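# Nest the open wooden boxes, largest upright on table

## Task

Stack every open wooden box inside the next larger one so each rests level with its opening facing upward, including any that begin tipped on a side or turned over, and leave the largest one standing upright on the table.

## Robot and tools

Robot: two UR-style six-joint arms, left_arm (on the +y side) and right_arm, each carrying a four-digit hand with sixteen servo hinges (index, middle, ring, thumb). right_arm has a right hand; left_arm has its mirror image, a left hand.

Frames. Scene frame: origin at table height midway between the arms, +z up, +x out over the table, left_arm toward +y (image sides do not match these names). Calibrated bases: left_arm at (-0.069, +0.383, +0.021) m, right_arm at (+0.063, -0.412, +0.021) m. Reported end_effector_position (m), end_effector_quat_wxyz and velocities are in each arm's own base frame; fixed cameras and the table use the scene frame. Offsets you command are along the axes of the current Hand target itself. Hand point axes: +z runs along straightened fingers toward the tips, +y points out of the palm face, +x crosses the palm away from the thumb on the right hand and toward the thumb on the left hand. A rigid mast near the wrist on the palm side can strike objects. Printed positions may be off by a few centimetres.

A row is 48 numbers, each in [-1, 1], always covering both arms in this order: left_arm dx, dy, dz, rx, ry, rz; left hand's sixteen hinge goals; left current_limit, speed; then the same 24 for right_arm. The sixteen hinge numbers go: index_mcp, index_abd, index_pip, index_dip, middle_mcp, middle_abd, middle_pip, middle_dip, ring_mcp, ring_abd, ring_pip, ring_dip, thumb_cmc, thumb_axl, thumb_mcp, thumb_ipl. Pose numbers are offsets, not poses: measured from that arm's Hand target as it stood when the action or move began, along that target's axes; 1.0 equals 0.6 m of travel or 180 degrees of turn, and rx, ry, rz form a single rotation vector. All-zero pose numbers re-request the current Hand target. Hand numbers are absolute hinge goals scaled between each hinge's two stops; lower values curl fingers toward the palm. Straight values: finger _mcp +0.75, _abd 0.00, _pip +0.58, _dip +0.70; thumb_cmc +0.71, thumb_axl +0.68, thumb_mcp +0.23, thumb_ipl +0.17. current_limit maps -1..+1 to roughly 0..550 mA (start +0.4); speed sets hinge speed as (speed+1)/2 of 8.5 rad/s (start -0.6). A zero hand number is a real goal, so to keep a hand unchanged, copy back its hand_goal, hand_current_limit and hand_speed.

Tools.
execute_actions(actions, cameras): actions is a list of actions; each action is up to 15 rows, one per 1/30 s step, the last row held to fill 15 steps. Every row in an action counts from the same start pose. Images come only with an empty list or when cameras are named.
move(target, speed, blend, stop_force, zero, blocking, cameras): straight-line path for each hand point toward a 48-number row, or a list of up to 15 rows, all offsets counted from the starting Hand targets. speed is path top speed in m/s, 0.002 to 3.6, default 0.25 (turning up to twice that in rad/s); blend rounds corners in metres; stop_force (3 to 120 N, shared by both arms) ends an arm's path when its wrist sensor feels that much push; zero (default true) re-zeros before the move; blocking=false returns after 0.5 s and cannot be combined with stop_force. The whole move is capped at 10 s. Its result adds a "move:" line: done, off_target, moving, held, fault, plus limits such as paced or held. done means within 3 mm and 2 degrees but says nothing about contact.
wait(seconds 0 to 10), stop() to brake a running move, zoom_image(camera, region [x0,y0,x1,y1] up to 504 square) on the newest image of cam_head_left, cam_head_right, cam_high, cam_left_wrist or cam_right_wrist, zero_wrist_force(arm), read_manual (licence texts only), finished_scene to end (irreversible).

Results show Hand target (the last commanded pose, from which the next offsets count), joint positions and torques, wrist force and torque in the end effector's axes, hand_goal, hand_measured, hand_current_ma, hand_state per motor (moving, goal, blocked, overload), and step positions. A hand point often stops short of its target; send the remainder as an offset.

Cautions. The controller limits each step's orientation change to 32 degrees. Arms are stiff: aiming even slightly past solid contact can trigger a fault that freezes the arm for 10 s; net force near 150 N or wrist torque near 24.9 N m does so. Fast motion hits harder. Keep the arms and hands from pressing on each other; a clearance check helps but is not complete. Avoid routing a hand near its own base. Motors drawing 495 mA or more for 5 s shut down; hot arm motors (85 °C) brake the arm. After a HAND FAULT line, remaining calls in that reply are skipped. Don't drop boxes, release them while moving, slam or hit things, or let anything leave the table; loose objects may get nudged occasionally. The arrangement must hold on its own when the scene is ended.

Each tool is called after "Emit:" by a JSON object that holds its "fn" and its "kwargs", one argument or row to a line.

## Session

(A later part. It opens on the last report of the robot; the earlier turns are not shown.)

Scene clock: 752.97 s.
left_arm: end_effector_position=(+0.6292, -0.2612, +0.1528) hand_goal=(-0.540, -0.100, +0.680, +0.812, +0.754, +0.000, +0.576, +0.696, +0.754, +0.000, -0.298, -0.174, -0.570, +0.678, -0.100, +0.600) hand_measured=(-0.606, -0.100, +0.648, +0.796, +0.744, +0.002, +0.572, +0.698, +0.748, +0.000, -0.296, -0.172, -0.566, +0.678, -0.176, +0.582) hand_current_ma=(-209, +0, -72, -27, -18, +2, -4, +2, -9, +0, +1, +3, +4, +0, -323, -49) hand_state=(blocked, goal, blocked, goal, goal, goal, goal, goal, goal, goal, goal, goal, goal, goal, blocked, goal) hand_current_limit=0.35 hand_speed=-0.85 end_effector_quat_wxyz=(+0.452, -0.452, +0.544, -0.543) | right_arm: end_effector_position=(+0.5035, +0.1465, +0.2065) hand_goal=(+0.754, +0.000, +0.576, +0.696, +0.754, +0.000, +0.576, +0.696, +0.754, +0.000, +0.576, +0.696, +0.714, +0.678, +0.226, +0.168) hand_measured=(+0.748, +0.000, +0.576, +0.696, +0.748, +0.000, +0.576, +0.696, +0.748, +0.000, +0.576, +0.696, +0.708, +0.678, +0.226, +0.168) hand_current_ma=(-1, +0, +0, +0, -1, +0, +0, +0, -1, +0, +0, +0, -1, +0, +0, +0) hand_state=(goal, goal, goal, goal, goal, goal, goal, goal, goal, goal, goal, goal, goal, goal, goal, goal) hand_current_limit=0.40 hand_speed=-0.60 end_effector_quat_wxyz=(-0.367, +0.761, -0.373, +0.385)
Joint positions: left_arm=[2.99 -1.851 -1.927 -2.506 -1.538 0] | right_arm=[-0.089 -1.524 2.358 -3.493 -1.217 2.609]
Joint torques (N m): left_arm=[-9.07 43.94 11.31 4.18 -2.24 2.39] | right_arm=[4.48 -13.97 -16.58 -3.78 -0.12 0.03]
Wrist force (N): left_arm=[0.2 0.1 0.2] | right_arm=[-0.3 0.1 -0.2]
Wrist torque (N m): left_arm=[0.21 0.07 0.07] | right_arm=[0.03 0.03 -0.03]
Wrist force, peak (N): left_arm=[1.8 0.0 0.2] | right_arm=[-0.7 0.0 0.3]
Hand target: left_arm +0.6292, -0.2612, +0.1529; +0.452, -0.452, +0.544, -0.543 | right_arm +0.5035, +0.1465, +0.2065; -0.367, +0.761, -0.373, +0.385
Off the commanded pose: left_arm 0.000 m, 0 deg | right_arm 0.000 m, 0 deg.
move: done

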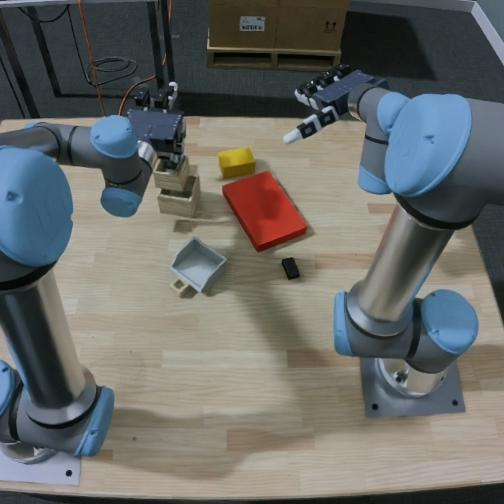

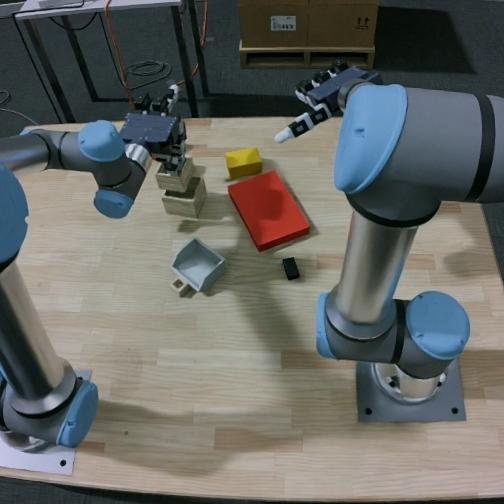

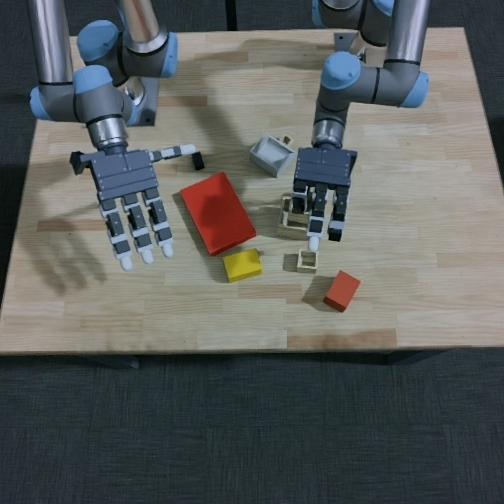

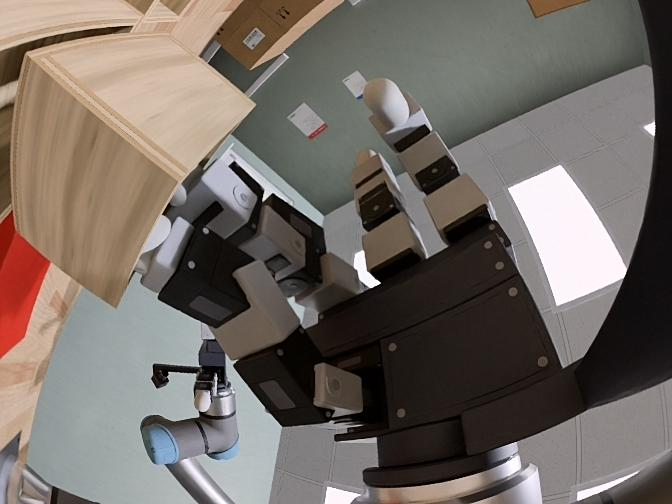

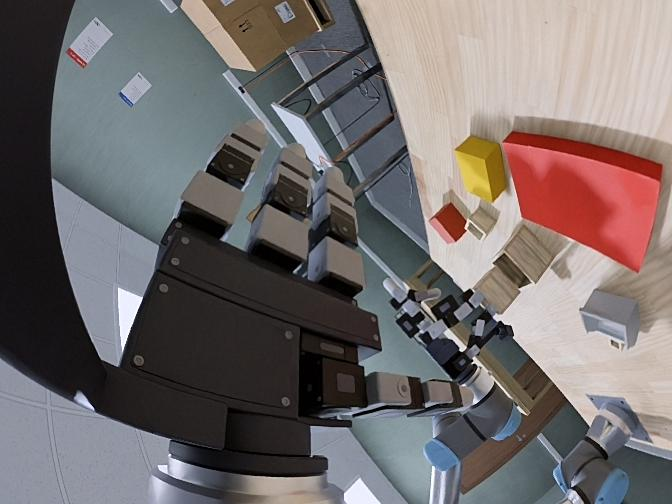

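Emit:
{"fn": "move", "kwargs": {
  "target": [0.0225,0.028,-0.0068,0,0,0,-0.54,-0.1,0.679,0.812,0.754,0,0.576,0.696,0.754,0,-0.299,-0.174,-0.571,0.678,-0.10,0.6,0.35,-0.85,0,0,0,0,0,0,0.754,0,0.576,0.696,0.754,0,0.576,0.696,0.754,0,0.576,0.696,0.714,0.678,0.226,0.168,0.4,-0.6],
  "speed": 0.05,
  "stop_force": 5,
  "cameras": ["all"]
}}

Emit:
{"fn": "zoom_image", "kwargs": {
  "camera": "cam_high",
  "region": [270, 190, 330, 250]
}}

Emit:
{"fn": "zoom_image", "kwargs": {
  "camera": "cam_head_right",
  "region": [150, 150, 215, 225]
}}

Emit:
{"fn": "zoom_image", "kwargs": {
  "camera": "cam_head_left",
  "region": [145, 150, 210, 225]
}}

Scene clock: 791.67 s.
left_arm: end_effector_position=(+0.6227, -0.2738, +0.1361) hand_goal=(-0.540, -0.100, +0.680, +0.812, +0.754, +0.000, +0.576, +0.696, +0.754, +0.000, -0.298, -0.174, -0.570, +0.678, -0.100, +0.600) hand_measured=(-0.606, -0.100, +0.648, +0.796, +0.744, +0.002, +0.572, +0.698, +0.748, +0.000, -0.296, -0.172, -0.566, +0.678, -0.176, +0.582) hand_current_ma=(-209, +0, -72, -27, -18, +2, -4, +2, -9, +0, +1, +3, +4, +0, -323, -49) hand_state=(blocked, goal, blocked, goal, goal, goal, goal, goal, goal, goal, goal, goal, goal, goal, blocked, goal) hand_current_limit=0.35 hand_speed=-0.85 end_effector_quat_wxyz=(+0.452, -0.452, +0.544, -0.543) | right_arm: end_effector_position=(+0.5035, +0.1465, +0.2065) hand_goal=(+0.754, +0.000, +0.576, +0.696, +0.754, +0.000, +0.576, +0.696, +0.754, +0.000, +0.576, +0.696, +0.714, +0.678, +0.226, +0.168) hand_measured=(+0.748, +0.000, +0.576, +0.696, +0.748, +0.000, +0.576, +0.696, +0.748, +0.000, +0.576, +0.696, +0.708, +0.678, +0.226, +0.168) hand_current_ma=(-1, +0, +0, +0, -1, +0, +0, +0, -1, +0, +0, +0, -1, +0, +0, +0) hand_state=(goal, goal, goal, goal, goal, goal, goal, goal, goal, goal, goal, goal, goal, goal, goal, goal) hand_current_limit=0.40 hand_speed=-0.60 end_effector_quat_wxyz=(-0.367, +0.761, -0.373, +0.385)
Joint positions: left_arm=[2.959 -1.876 -1.946 -2.462 -1.57 0] | right_arm=[-0.089 -1.524 2.358 -3.493 -1.217 2.609]
Joint torques (N m): left_arm=[10 45.76 27.59 -0.21 2.18 -1.45] | right_arm=[4.88 -13.8 -16.69 -3.89 -0.05 -0.02]
Wrist force (N): left_arm=[0.4 -0.2 0.4] | right_arm=[-0.4 0.1 -0.1]
Wrist torque (N m): left_arm=[0.15 0.04 0.10] | right_arm=[0.02 0.05 -0.04]
Wrist force, peak (N): left_arm=[0.2 -0.9 0.4] | right_arm=[-0.6 -0.4 -0.1]
Hand target: left_arm +0.6227, -0.2738, +0.1361; +0.452, -0.452, +0.544, -0.543 | right_arm +0.5035, +0.1465, +0.2065; -0.367, +0.761, -0.373, +0.385
Off the commanded pose: left_arm 0.000 m, 0 deg | right_arm 0.000 m, 0 deg.
move: done

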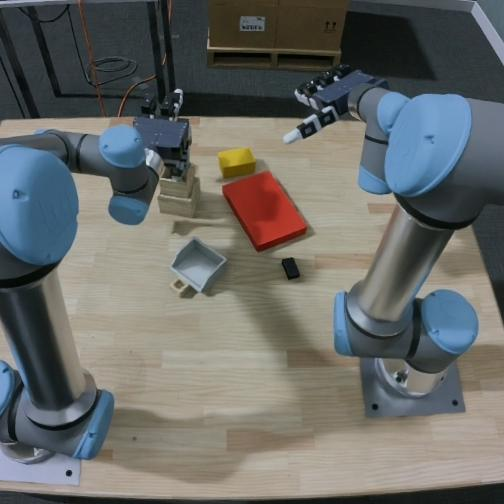

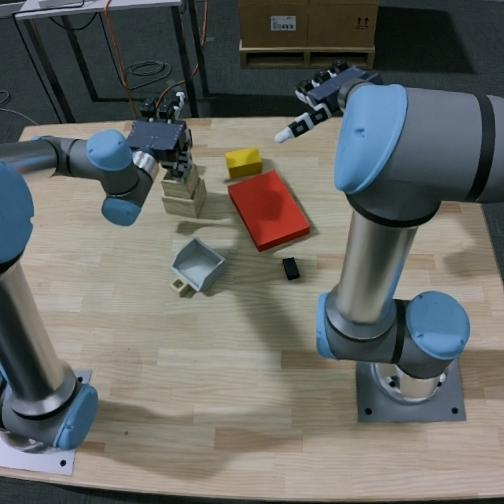

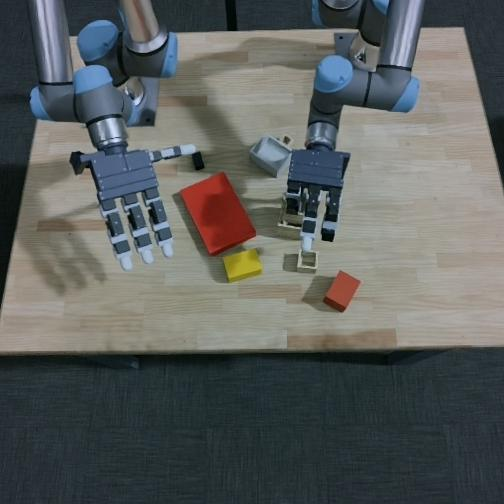

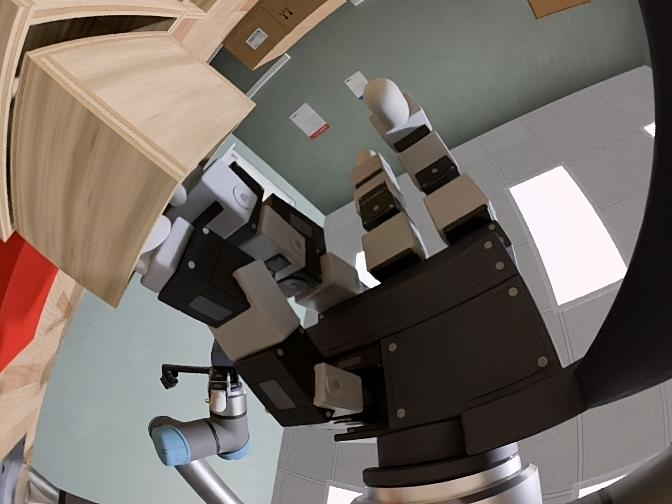

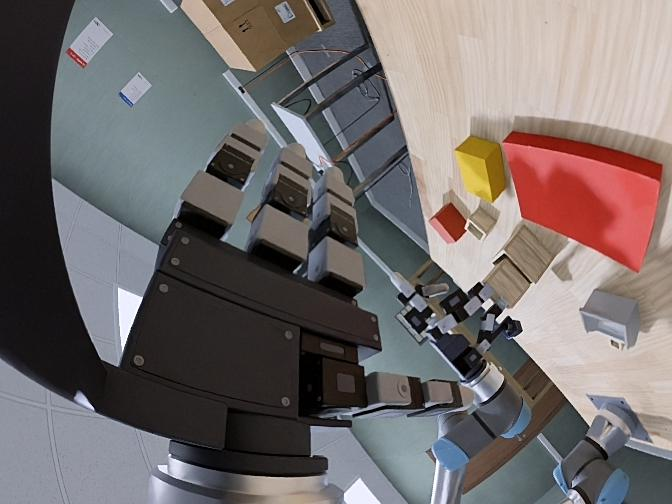

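Scaled by 8.400 from the camera's 504x504 image, which has a finer 720x720 frame.

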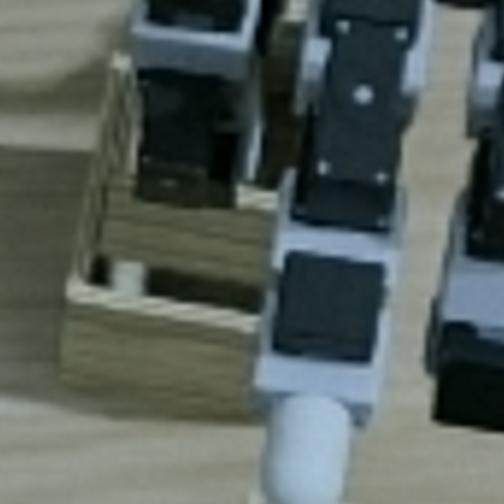

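Scaled by 6.720 from the camera's 504x504 image, which has a finer 720x720 frame.

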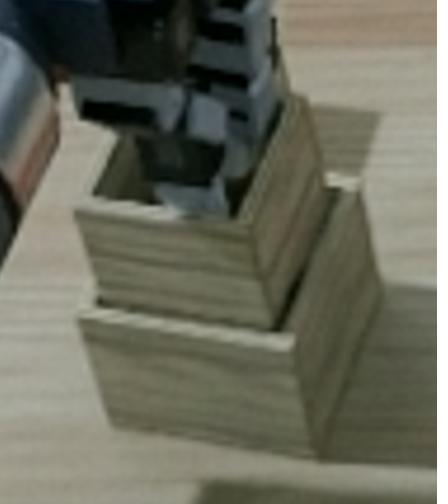

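Scaled by 6.720 from the camera's 504x504 image, which has a finer 720x720 frame.

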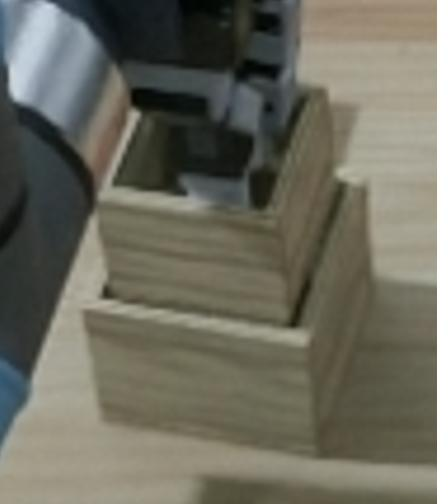

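Emit:
{"fn": "move", "kwargs": {
  "target": [0,0.1133,0,0,0,0,-0.54,-0.1,0.679,0.812,0.754,0,0.576,0.696,0.754,0,-0.299,-0.174,-0.571,0.678,-0.10,0.6,0.35,-0.85,0,0,0,0,0,0,0.754,0,0.576,0.696,0.754,0,0.576,0.696,0.754,0,0.576,0.696,0.714,0.678,0.226,0.168,0.4,-0.6],
  "speed": 0.03,
  "stop_force": 4,
  "cameras": ["all"]
}}

Emit:
{"fn": "zoom_image", "kwargs": {
  "camera": "cam_high",
  "region": [270, 190, 330, 250]
}}

Emit:
{"fn": "zoom_image", "kwargs": {
  "camera": "cam_head_right",
  "region": [150, 150, 215, 225]
}}

Emit:
{"fn": "zoom_image", "kwargs": {
  "camera": "cam_head_left",
  "region": [145, 150, 210, 225]
}}

Scene clock: 807.40 s.
left_arm: end_effector_position=(+0.6227, -0.2738, +0.1283) hand_goal=(-0.540, -0.100, +0.680, +0.812, +0.754, +0.000, +0.576, +0.696, +0.754, +0.000, -0.298, -0.174, -0.570, +0.678, -0.100, +0.600) hand_measured=(-0.608, -0.102, +0.640, +0.792, +0.744, +0.002, +0.572, +0.698, +0.748, +0.000, -0.296, -0.172, -0.566, +0.680, -0.168, +0.582) hand_current_ma=(-214, -2, -100, -40, -19, +2, -4, +2, -10, +0, +1, +3, +4, +2, -278, -49) hand_state=(blocked, goal, blocked, blocked, goal, goal, goal, goal, goal, goal, goal, goal, goal, goal, blocked, goal) hand_current_limit=0.35 hand_speed=-0.85 end_effector_quat_wxyz=(+0.452, -0.452, +0.544, -0.543) | right_arm: end_effector_position=(+0.5035, +0.1465, +0.2065) hand_goal=(+0.754, +0.000, +0.576, +0.696, +0.754, +0.000, +0.576, +0.696, +0.754, +0.000, +0.576, +0.696, +0.714, +0.678, +0.226, +0.168) hand_measured=(+0.748, +0.000, +0.576, +0.696, +0.748, +0.000, +0.576, +0.696, +0.748, +0.000, +0.576, +0.696, +0.708, +0.678, +0.226, +0.168) hand_current_ma=(-1, +0, +0, +0, -1, +0, +0, +0, -1, +0, +0, +0, -1, +0, +0, +0) hand_state=(goal, goal, goal, goal, goal, goal, goal, goal, goal, goal, goal, goal, goal, goal, goal, goal) hand_current_limit=0.40 hand_speed=-0.60 end_effector_quat_wxyz=(-0.367, +0.761, -0.373, +0.385)
Joint positions: left_arm=[2.959 -1.889 -1.954 -2.441 -1.57 0] | right_arm=[-0.089 -1.524 2.358 -3.493 -1.217 2.609]
Joint torques (N m): left_arm=[7.54 44.87 26.65 4.14 2.07 -1.95] | right_arm=[4.7 -13.44 -17.38 -3.87 -0.12 0.07]
Wrist force (N): left_arm=[0.4 -0.3 0.7] | right_arm=[-0.2 -0.1 0.0]
Wrist torque (N m): left_arm=[0.14 0.05 0.08] | right_arm=[-0.01 0.02 -0.03]
Wrist force, peak (N): left_arm=[0.7 -5.8 1.5] | right_arm=[-0.7 -0.2 -0.4]
Hand target: left_arm +0.6227, -0.2738, +0.1283; +0.452, -0.452, +0.544, -0.543 (not the last commanded pose) | right_arm +0.5035, +0.1465, +0.2065; -0.367, +0.761, -0.373, +0.385
Off the commanded pose: left_arm 0.060 m, 0 deg | right_arm 0.000 m, 0 deg.
move: contact (left_arm)

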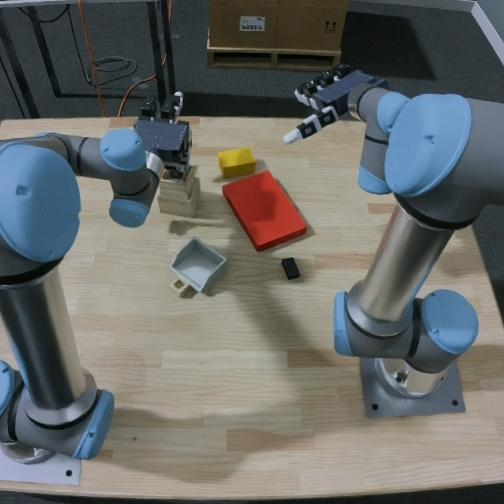

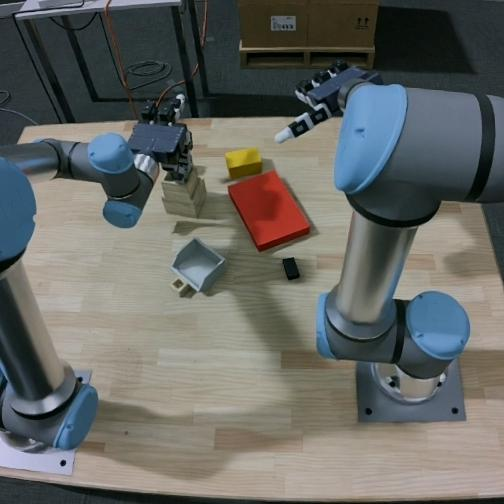

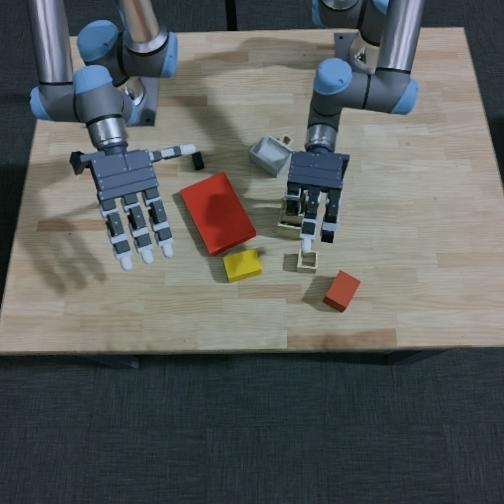

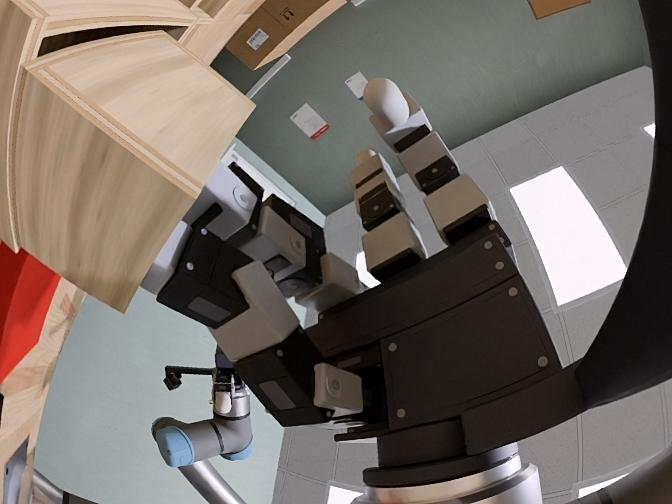

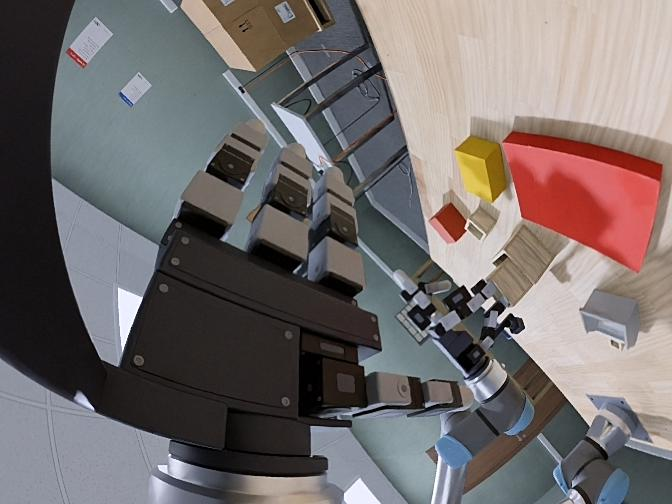

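Scaled by 8.400 from the camera's 504x504 image, which has a finer 720x720 frame.

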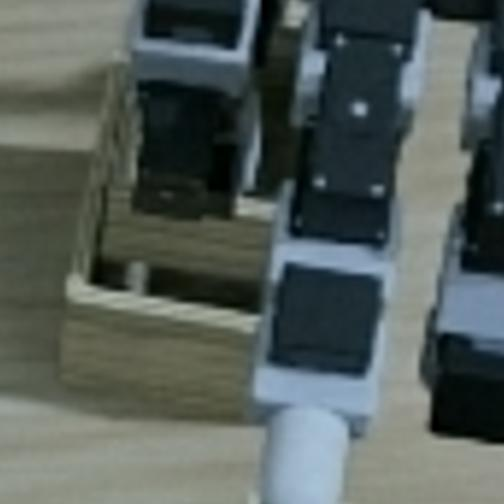

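Scaled by 6.720 from the camera's 504x504 image, which has a finer 720x720 frame.

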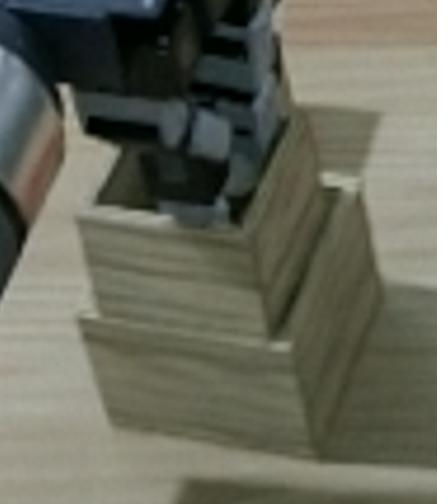

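Scaled by 6.720 from the camera's 504x504 image, which has a finer 720x720 frame.

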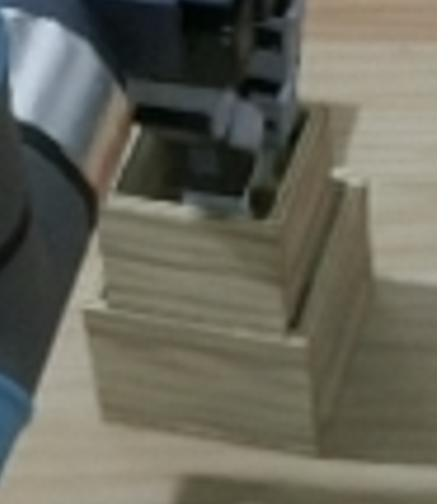

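Emit:
{"fn": "move", "kwargs": {
  "target": [
    [0,-0.0117,0,0,0,0,-0.54,-0.1,0.679,0.812,0.754,0,0.576,0.696,0.754,0,-0.299,-0.174,-0.571,0.678,-0.10,0.6,0.35,-0.85,0,0,0,0,0,0,0.754,0,0.576,0.696,0.754,0,0.576,0.696,0.754,0,0.576,0.696,0.714,0.678,0.226,0.168,0.4,-0.6],
    [0.0022,-0.0117,0.0063,0,0,0,-0.54,-0.1,0.679,0.812,0.754,0,0.576,0.696,0.754,0,-0.299,-0.174,-0.571,0.678,-0.10,0.6,0.35,-0.85,0,0,0,0,0,0,0.754,0,0.576,0.696,0.754,0,0.576,0.696,0.754,0,0.576,0.696,0.714,0.678,0.226,0.168,0.4,-0.6],
    [0.0022,0.1,0.0063,0,0,0,-0.54,-0.1,0.679,0.812,0.754,0,0.576,0.696,0.754,0,-0.299,-0.174,-0.571,0.678,-0.10,0.6,0.35,-0.85,0,0,0,0,0,0,0.754,0,0.576,0.696,0.754,0,0.576,0.696,0.754,0,0.576,0.696,0.714,0.678,0.226,0.168,0.4,-0.6]
  ],
  "speed": 0.03,
  "stop_force": 4,
  "cameras": ["cam_high","cam_head_left","cam_head_right","cam_left_wrist"]
}}

Emit:
{"fn": "zoom_image", "kwargs": {
  "camera": "cam_high",
  "region": [270, 190, 330, 250]
}}

Emit:
{"fn": "zoom_image", "kwargs": {
  "camera": "cam_head_right",
  "region": [150, 150, 215, 225]
}}

Emit:
{"fn": "zoom_image", "kwargs": {
  "camera": "cam_head_left",
  "region": [145, 150, 210, 225]
}}

Scene clock: 821.80 s.
left_arm: end_effector_position=(+0.6262, -0.2758, +0.1181) hand_goal=(-0.540, -0.100, +0.680, +0.812, +0.754, +0.000, +0.576, +0.696, +0.754, +0.000, -0.298, -0.174, -0.570, +0.678, -0.100, +0.600) hand_measured=(-0.624, -0.102, +0.626, +0.782, +0.744, +0.002, +0.572, +0.698, +0.746, +0.000, -0.296, -0.172, -0.568, +0.680, -0.166, +0.588) hand_current_ma=(-285, -2, -147, -68, -19, +2, -4, +2, -11, +0, +1, +3, +3, +3, -269, -30) hand_state=(blocked, goal, blocked, blocked, goal, goal, goal, goal, goal, goal, goal, goal, goal, goal, blocked, goal) hand_current_limit=0.35 hand_speed=-0.85 end_effector_quat_wxyz=(+0.452, -0.452, +0.544, -0.543) | right_arm: end_effector_position=(+0.5035, +0.1465, +0.2065) hand_goal=(+0.754, +0.000, +0.576, +0.696, +0.754, +0.000, +0.576, +0.696, +0.754, +0.000, +0.576, +0.696, +0.714, +0.678, +0.226, +0.168) hand_measured=(+0.748, +0.000, +0.576, +0.696, +0.748, +0.000, +0.576, +0.696, +0.748, +0.000, +0.576, +0.696, +0.708, +0.678, +0.226, +0.168) hand_current_ma=(-1, +0, +0, +0, -1, +0, +0, +0, -1, +0, +0, +0, -1, +0, +0, +0) hand_state=(goal, goal, goal, goal, goal, goal, goal, goal, goal, goal, goal, goal, goal, goal, goal, goal) hand_current_limit=0.40 hand_speed=-0.60 end_effector_quat_wxyz=(-0.367, +0.761, -0.373, +0.385)
Joint positions: left_arm=[2.956 -1.914 -1.952 -2.419 -1.573 0] | right_arm=[-0.089 -1.524 2.358 -3.493 -1.217 2.609]
Joint torques (N m): left_arm=[2.07 46.09 26.04 3.98 1.17 -1.86] | right_arm=[4.79 -13.68 -16.92 -3.99 -0.08 0.03]
Wrist force (N): left_arm=[0.1 -1.6 0.8] | right_arm=[-0.5 -0.2 -0.1]
Wrist torque (N m): left_arm=[0.08 0.07 0.05] | right_arm=[-0.02 0.07 -0.05]
Wrist force, peak (N): left_arm=[0.8 -12.1 0.7] | right_arm=[-0.7 -0.2 -0.1]
Hand target: left_arm +0.6262, -0.2758, +0.1181; +0.452, -0.452, +0.544, -0.543 (not the last commanded pose) | right_arm +0.5035, +0.1465, +0.2065; -0.367, +0.761, -0.373, +0.385
Off the commanded pose: left_arm 0.050 m, 0 deg | right_arm 0.000 m, 0 deg.
move: contact (left_arm); path passed 2 of 3 targets
Images, in order (width x height): cam_head_left 504x504, cam_head_right 504x504, cam_high 504x504, cam_left_wrist 672x504.

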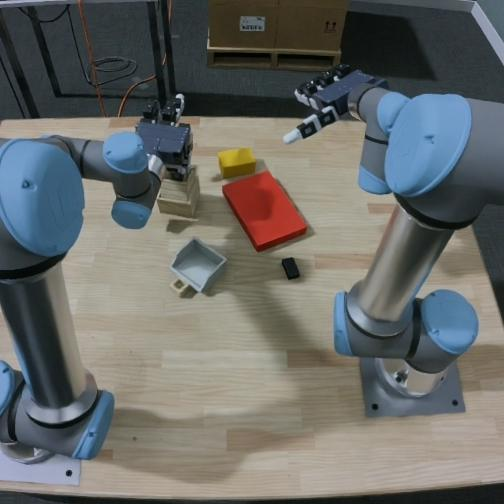

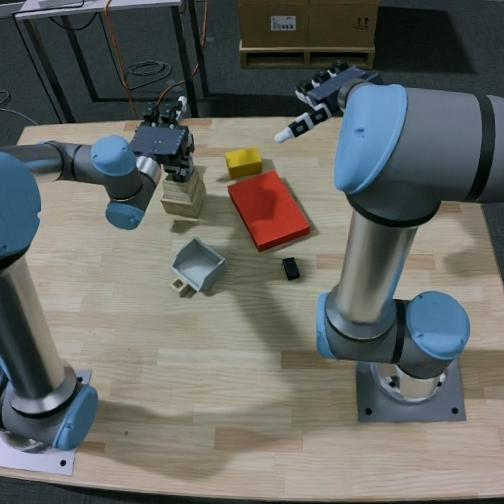

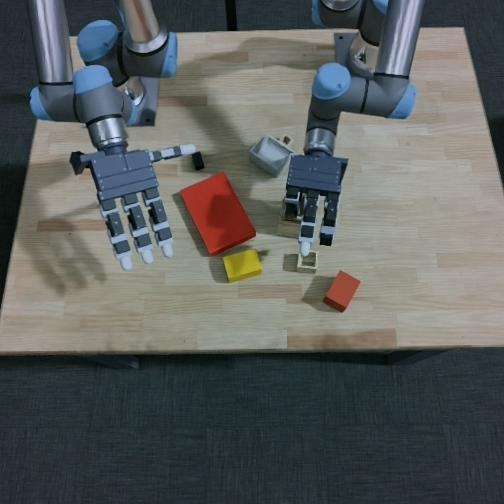

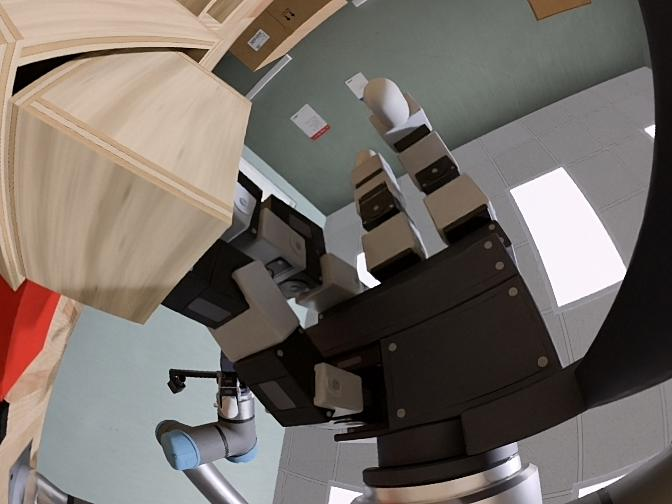

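Scaled by 8.400 from the camera's 504x504 image, which has a finer 720x720 frame.

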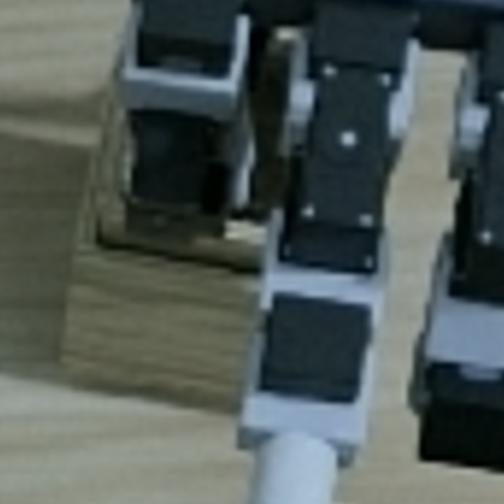

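Scaled by 6.720 from the camera's 504x504 image, which has a finer 720x720 frame.

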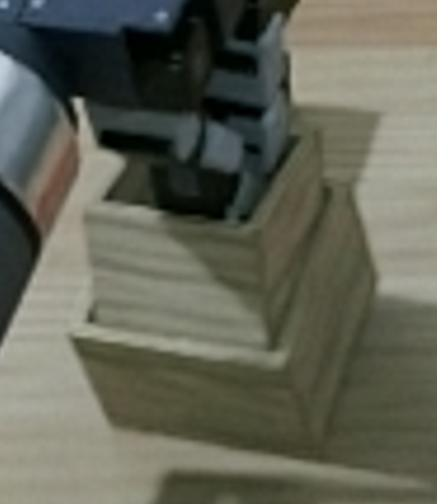

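Scaled by 6.720 from the camera's 504x504 image, which has a finer 720x720 frame.

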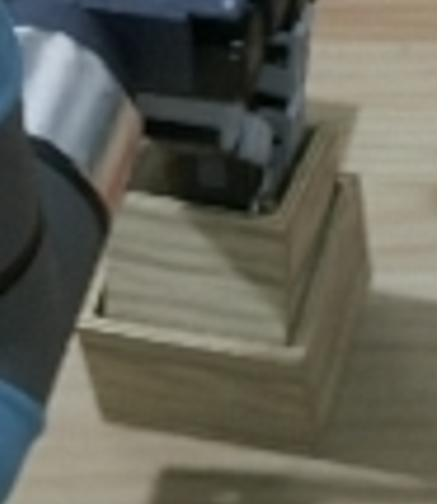

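Emit:
{"fn": "move", "kwargs": {
  "target": [0,-0.015,0,0,0,0,-0.54,-0.1,0.679,0.812,0.754,0,0.576,0.696,0.754,0,-0.299,-0.174,-0.571,0.678,-0.10,0.6,0.35,-0.85,0,0,0,0,0,0,0.754,0,0.576,0.696,0.754,0,0.576,0.696,0.754,0,0.576,0.696,0.714,0.678,0.226,0.168,0.4,-0.6],
  "speed": 0.03,
  "cameras": ["cam_high","cam_head_left","cam_head_right","cam_left_wrist","cam_right_wrist"]
}}

Emit:
{"fn": "zoom_image", "kwargs": {
  "camera": "cam_high",
  "region": [270, 190, 330, 250]
}}

Emit:
{"fn": "zoom_image", "kwargs": {
  "camera": "cam_head_right",
  "region": [150, 150, 215, 225]
}}

Emit:
{"fn": "zoom_image", "kwargs": {
  "camera": "cam_head_left",
  "region": [145, 150, 210, 225]
}}

Emit:
{"fn": "zoom_image", "kwargs": {
  "camera": "cam_right_wrist",
  "region": [420, 190, 580, 310]
}}

Scene clock: 835.00 s.
left_arm: end_effector_position=(+0.6262, -0.2758, +0.1273) hand_goal=(-0.540, -0.100, +0.680, +0.812, +0.754, +0.000, +0.576, +0.696, +0.754, +0.000, -0.298, -0.174, -0.570, +0.678, -0.100, +0.600) hand_measured=(-0.624, -0.102, +0.626, +0.782, +0.744, +0.002, +0.572, +0.698, +0.746, +0.000, -0.296, -0.172, -0.568, +0.680, -0.144, +0.588) hand_current_ma=(-285, -2, -147, -68, -19, +2, -4, +2, -11, +0, +1, +3, +3, +3, -157, -30) hand_state=(blocked, goal, blocked, blocked, goal, goal, goal, goal, goal, goal, goal, goal, goal, goal, blocked, goal) hand_current_limit=0.35 hand_speed=-0.85 end_effector_quat_wxyz=(+0.452, -0.452, +0.544, -0.543) | right_arm: end_effector_position=(+0.5035, +0.1465, +0.2065) hand_goal=(+0.754, +0.000, +0.576, +0.696, +0.754, +0.000, +0.576, +0.696, +0.754, +0.000, +0.576, +0.696, +0.714, +0.678, +0.226, +0.168) hand_measured=(+0.748, +0.000, +0.576, +0.696, +0.748, +0.000, +0.576, +0.696, +0.748, +0.000, +0.576, +0.696, +0.708, +0.678, +0.226, +0.168) hand_current_ma=(-1, +0, +0, +0, -1, +0, +0, +0, -1, +0, +0, +0, -1, +0, +0, +0) hand_state=(goal, goal, goal, goal, goal, goal, goal, goal, goal, goal, goal, goal, goal, goal, goal, goal) hand_current_limit=0.40 hand_speed=-0.60 end_effector_quat_wxyz=(-0.367, +0.761, -0.373, +0.385)
Joint positions: left_arm=[2.956 -1.899 -1.943 -2.442 -1.573 0] | right_arm=[-0.089 -1.524 2.358 -3.493 -1.217 2.609]
Joint torques (N m): left_arm=[-6.46 23.52 16.84 4.32 -1.3 -1.81] | right_arm=[4.79 -13.2 -16.52 -3.96 -0.18 -0.01]
Wrist force (N): left_arm=[0.1 -0.3 0.0] | right_arm=[-0.1 0.0 -0.2]
Wrist torque (N m): left_arm=[0.20 0.06 0.07] | right_arm=[0.02 0.01 -0.01]
Wrist force, peak (N): left_arm=[0.3 -2.2 0.8] | right_arm=[-0.7 -0.2 0.1]
Hand target: left_arm +0.6262, -0.2758, +0.1271; +0.452, -0.452, +0.544, -0.543 | right_arm +0.5035, +0.1465, +0.2065; -0.367, +0.761, -0.373, +0.385
Off the commanded pose: left_arm 0.000 m, 0 deg | right_arm 0.000 m, 0 deg.
move: done

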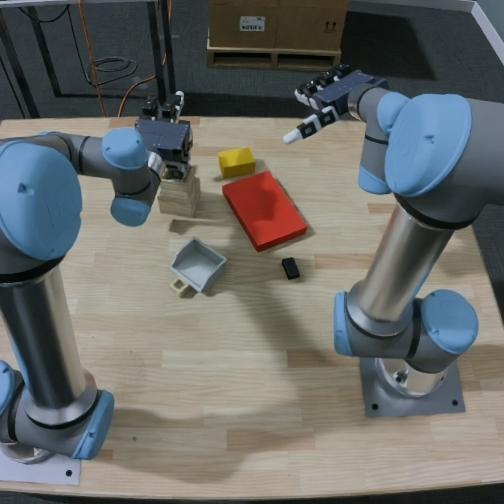

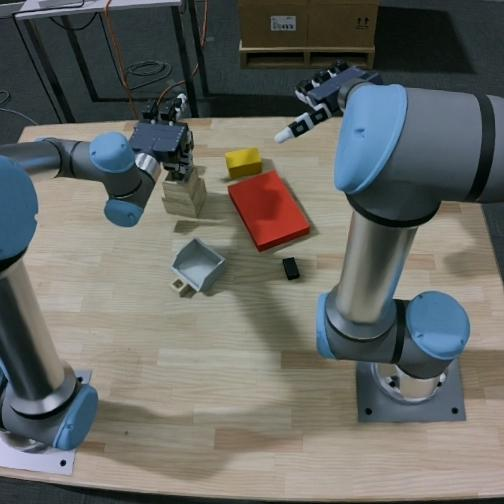

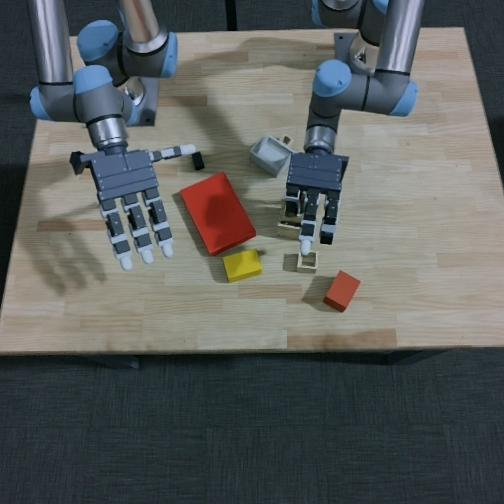

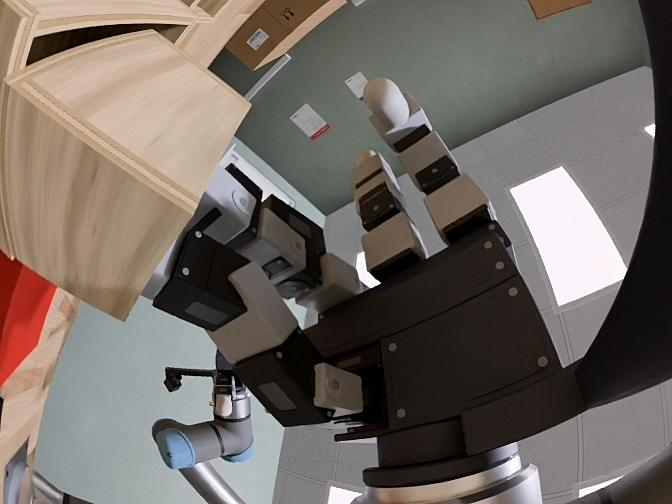

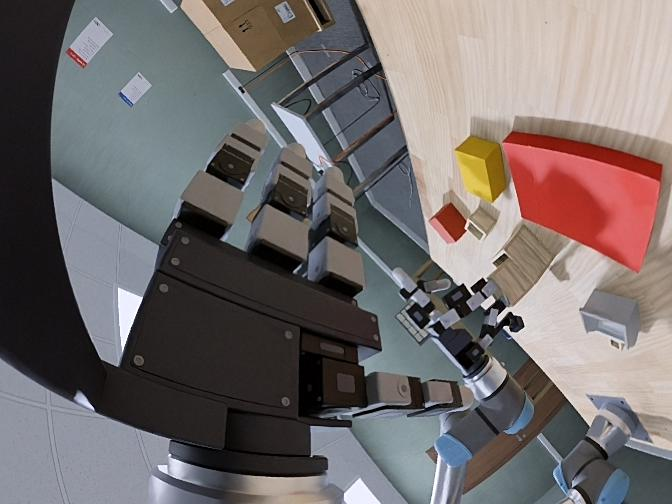

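Scaled by 8.400 from the camera's 504x504 image, which has a finer 720x720 frame.

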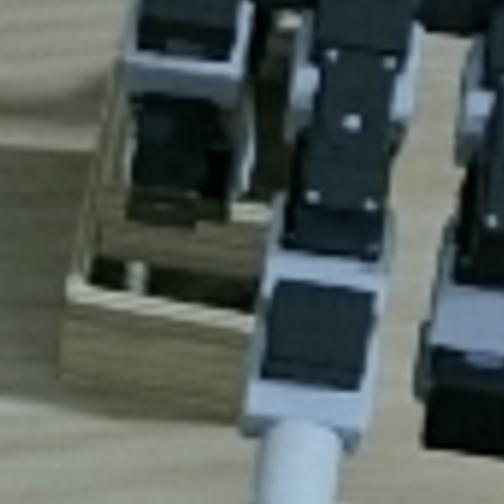

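Scaled by 6.720 from the camera's 504x504 image, which has a finer 720x720 frame.

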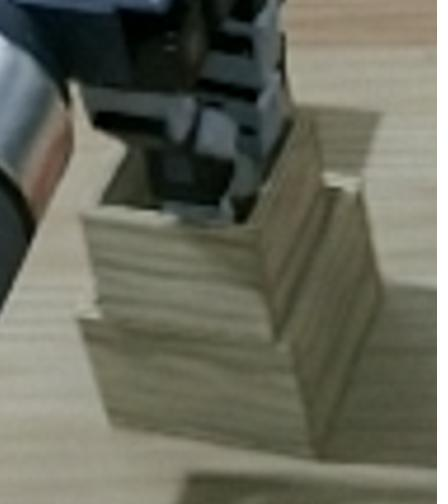

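Scaled by 6.720 from the camera's 504x504 image, which has a finer 720x720 frame.

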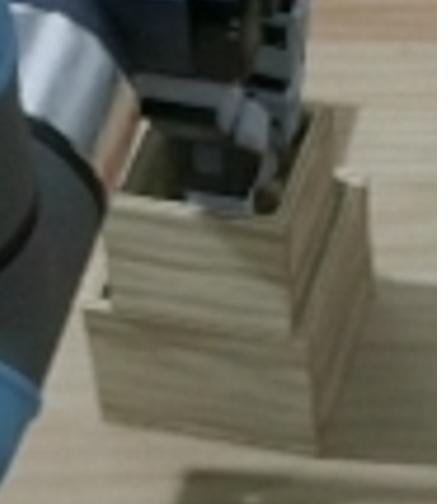

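Scaled by 3.150 from the camera's 672x504 image, which has a finer 960x720 frame.

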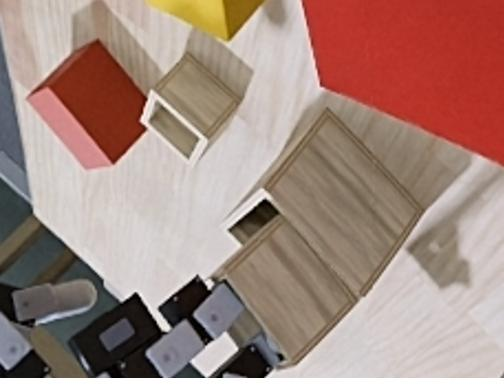

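Emit:
{"fn": "move", "kwargs": {
  "target": [
    [0,-0.0167,0,0,0,0,-0.54,-0.1,0.679,0.812,0.754,0,0.576,0.696,0.754,0,-0.299,-0.174,-0.571,0.678,-0.10,0.6,0.35,-0.85,0,0,0,0,0,0,0.754,0,0.576,0.696,0.754,0,0.576,0.696,0.754,0,0.576,0.696,0.714,0.678,0.226,0.168,0.4,-0.6],
    [0,-0.0167,0,0,0,0,-0.50,-0.1,0.679,0.812,0.754,0,0.576,0.696,0.754,0,-0.299,-0.174,-0.571,0.678,-0.15,0.6,0.35,-0.85,0,0,0,0,0,0,0.754,0,0.576,0.696,0.754,0,0.576,0.696,0.754,0,0.576,0.696,0.714,0.678,0.226,0.168,0.4,-0.6]
  ],
  "speed": 0.03,
  "cameras": ["cam_high","cam_head_left","cam_head_right","cam_left_wrist","cam_right_wrist"]
}}

Emit:
{"fn": "zoom_image", "kwargs": {
  "camera": "cam_high",
  "region": [270, 190, 330, 250]
}}

Emit:
{"fn": "zoom_image", "kwargs": {
  "camera": "cam_head_right",
  "region": [150, 150, 215, 225]
}}

Emit:
{"fn": "zoom_image", "kwargs": {
  "camera": "cam_head_left",
  "region": [145, 150, 210, 225]
}}

Emit:
{"fn": "zoom_image", "kwargs": {
  "camera": "cam_right_wrist",
  "region": [480, 210, 560, 310]
}}

Scene clock: 859.77 s.
left_arm: end_effector_position=(+0.6262, -0.2758, +0.1371) hand_goal=(-0.500, -0.100, +0.680, +0.812, +0.754, +0.000, +0.576, +0.696, +0.754, +0.000, -0.298, -0.174, -0.570, +0.678, -0.150, +0.600) hand_measured=(-0.602, -0.100, +0.626, +0.782, +0.744, +0.002, +0.572, +0.698, +0.746, +0.000, -0.296, -0.172, -0.570, +0.678, -0.170, +0.588) hand_current_ma=(-371, +0, -147, -68, -19, +2, -4, +2, -11, +0, +1, +3, +0, +1, -53, -30) hand_state=(blocked, goal, blocked, blocked, goal, goal, goal, goal, goal, goal, goal, goal, goal, goal, goal, goal) hand_current_limit=0.35 hand_speed=-0.85 end_effector_quat_wxyz=(+0.452, -0.452, +0.544, -0.543) | right_arm: end_effector_position=(+0.5035, +0.1465, +0.2065) hand_goal=(+0.754, +0.000, +0.576, +0.696, +0.754, +0.000, +0.576, +0.696, +0.754, +0.000, +0.576, +0.696, +0.714, +0.678, +0.226, +0.168) hand_measured=(+0.748, +0.000, +0.576, +0.696, +0.748, +0.000, +0.576, +0.696, +0.748, +0.000, +0.576, +0.696, +0.708, +0.678, +0.226, +0.168) hand_current_ma=(-1, +0, +0, +0, -1, +0, +0, +0, -1, +0, +0, +0, -1, +0, +0, +0) hand_state=(goal, goal, goal, goal, goal, goal, goal, goal, goal, goal, goal, goal, goal, goal, goal, goal) hand_current_limit=0.40 hand_speed=-0.60 end_effector_quat_wxyz=(-0.367, +0.761, -0.373, +0.385)
Joint positions: left_arm=[2.956 -1.883 -1.933 -2.468 -1.573 0] | right_arm=[-0.089 -1.524 2.358 -3.493 -1.217 2.609]
Joint torques (N m): left_arm=[-4.39 20.34 11.39 4.34 -2.3 -1.91] | right_arm=[5.45 -13.41 -16.28 -4.01 -0.23 0.04]
Wrist force (N): left_arm=[-0.2 -0.1 0.6] | right_arm=[-0.3 0.4 -0.1]
Wrist torque (N m): left_arm=[0.16 0.14 0.04] | right_arm=[0.06 0.04 -0.03]
Wrist force, peak (N): left_arm=[0.9 -0.9 0.9] | right_arm=[-0.8 0.3 0.0]
Hand target: left_arm +0.6262, -0.2758, +0.1371; +0.452, -0.452, +0.544, -0.543 | right_arm +0.5035, +0.1465, +0.2065; -0.367, +0.761, -0.373, +0.385
Off the commanded pose: left_arm 0.000 m, 0 deg | right_arm 0.000 m, 0 deg.
move: done

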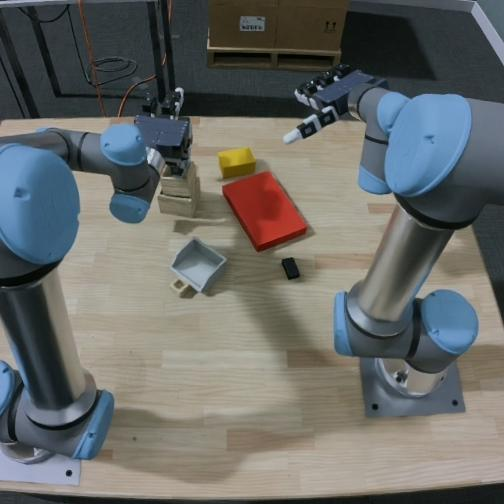

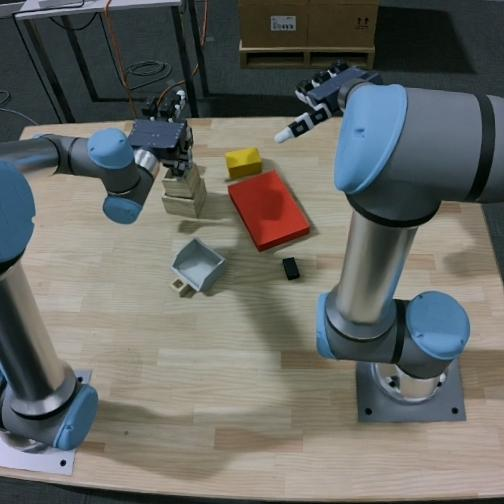

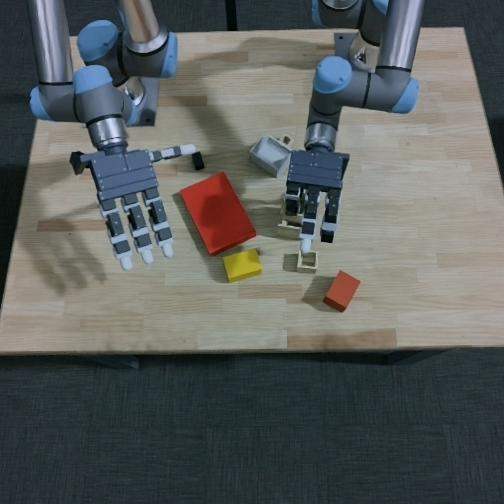

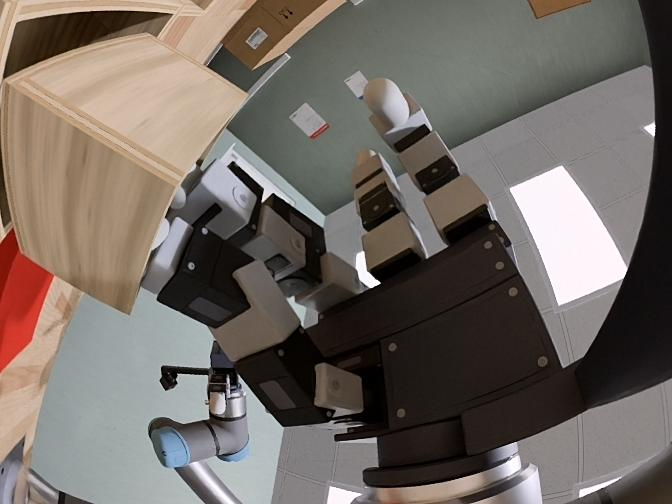

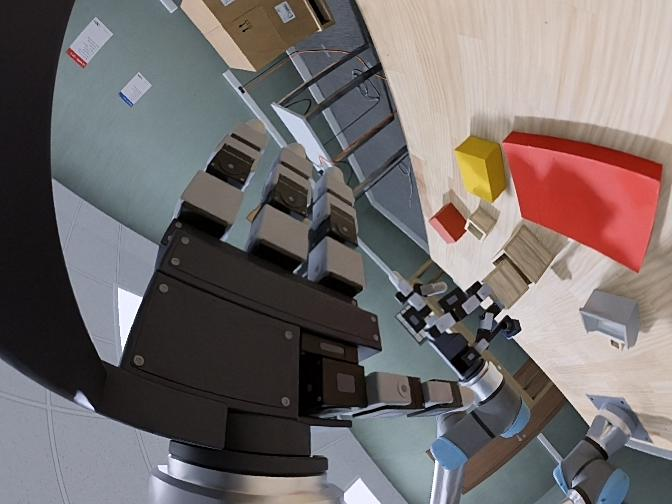

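Scaled by 8.400 from the camera's 504x504 image, which has a finer 720x720 frame.

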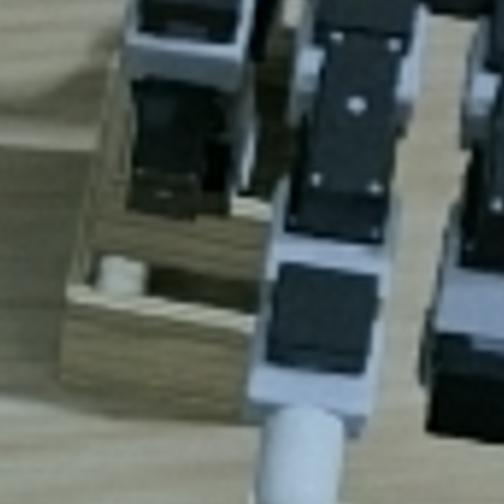

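Scaled by 6.720 from the camera's 504x504 image, which has a finer 720x720 frame.

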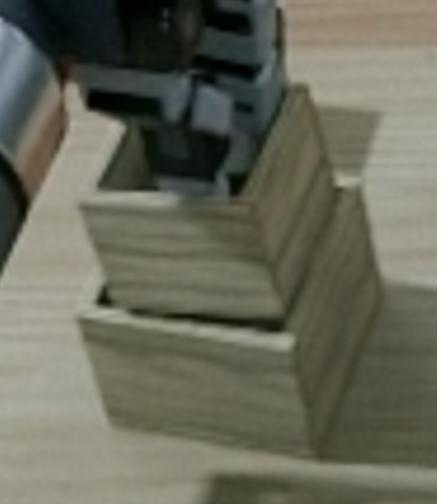

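Scaled by 6.720 from the camera's 504x504 image, which has a finer 720x720 frame.

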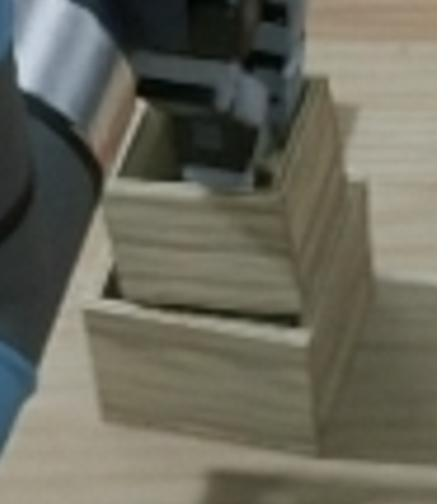

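Scaled by 5.040 from the camera's 672x504 image, which has a finer 960x720 frame.

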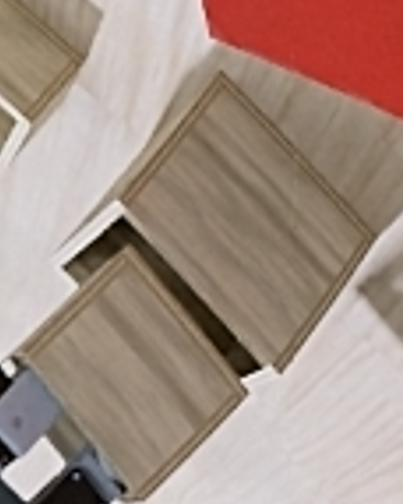

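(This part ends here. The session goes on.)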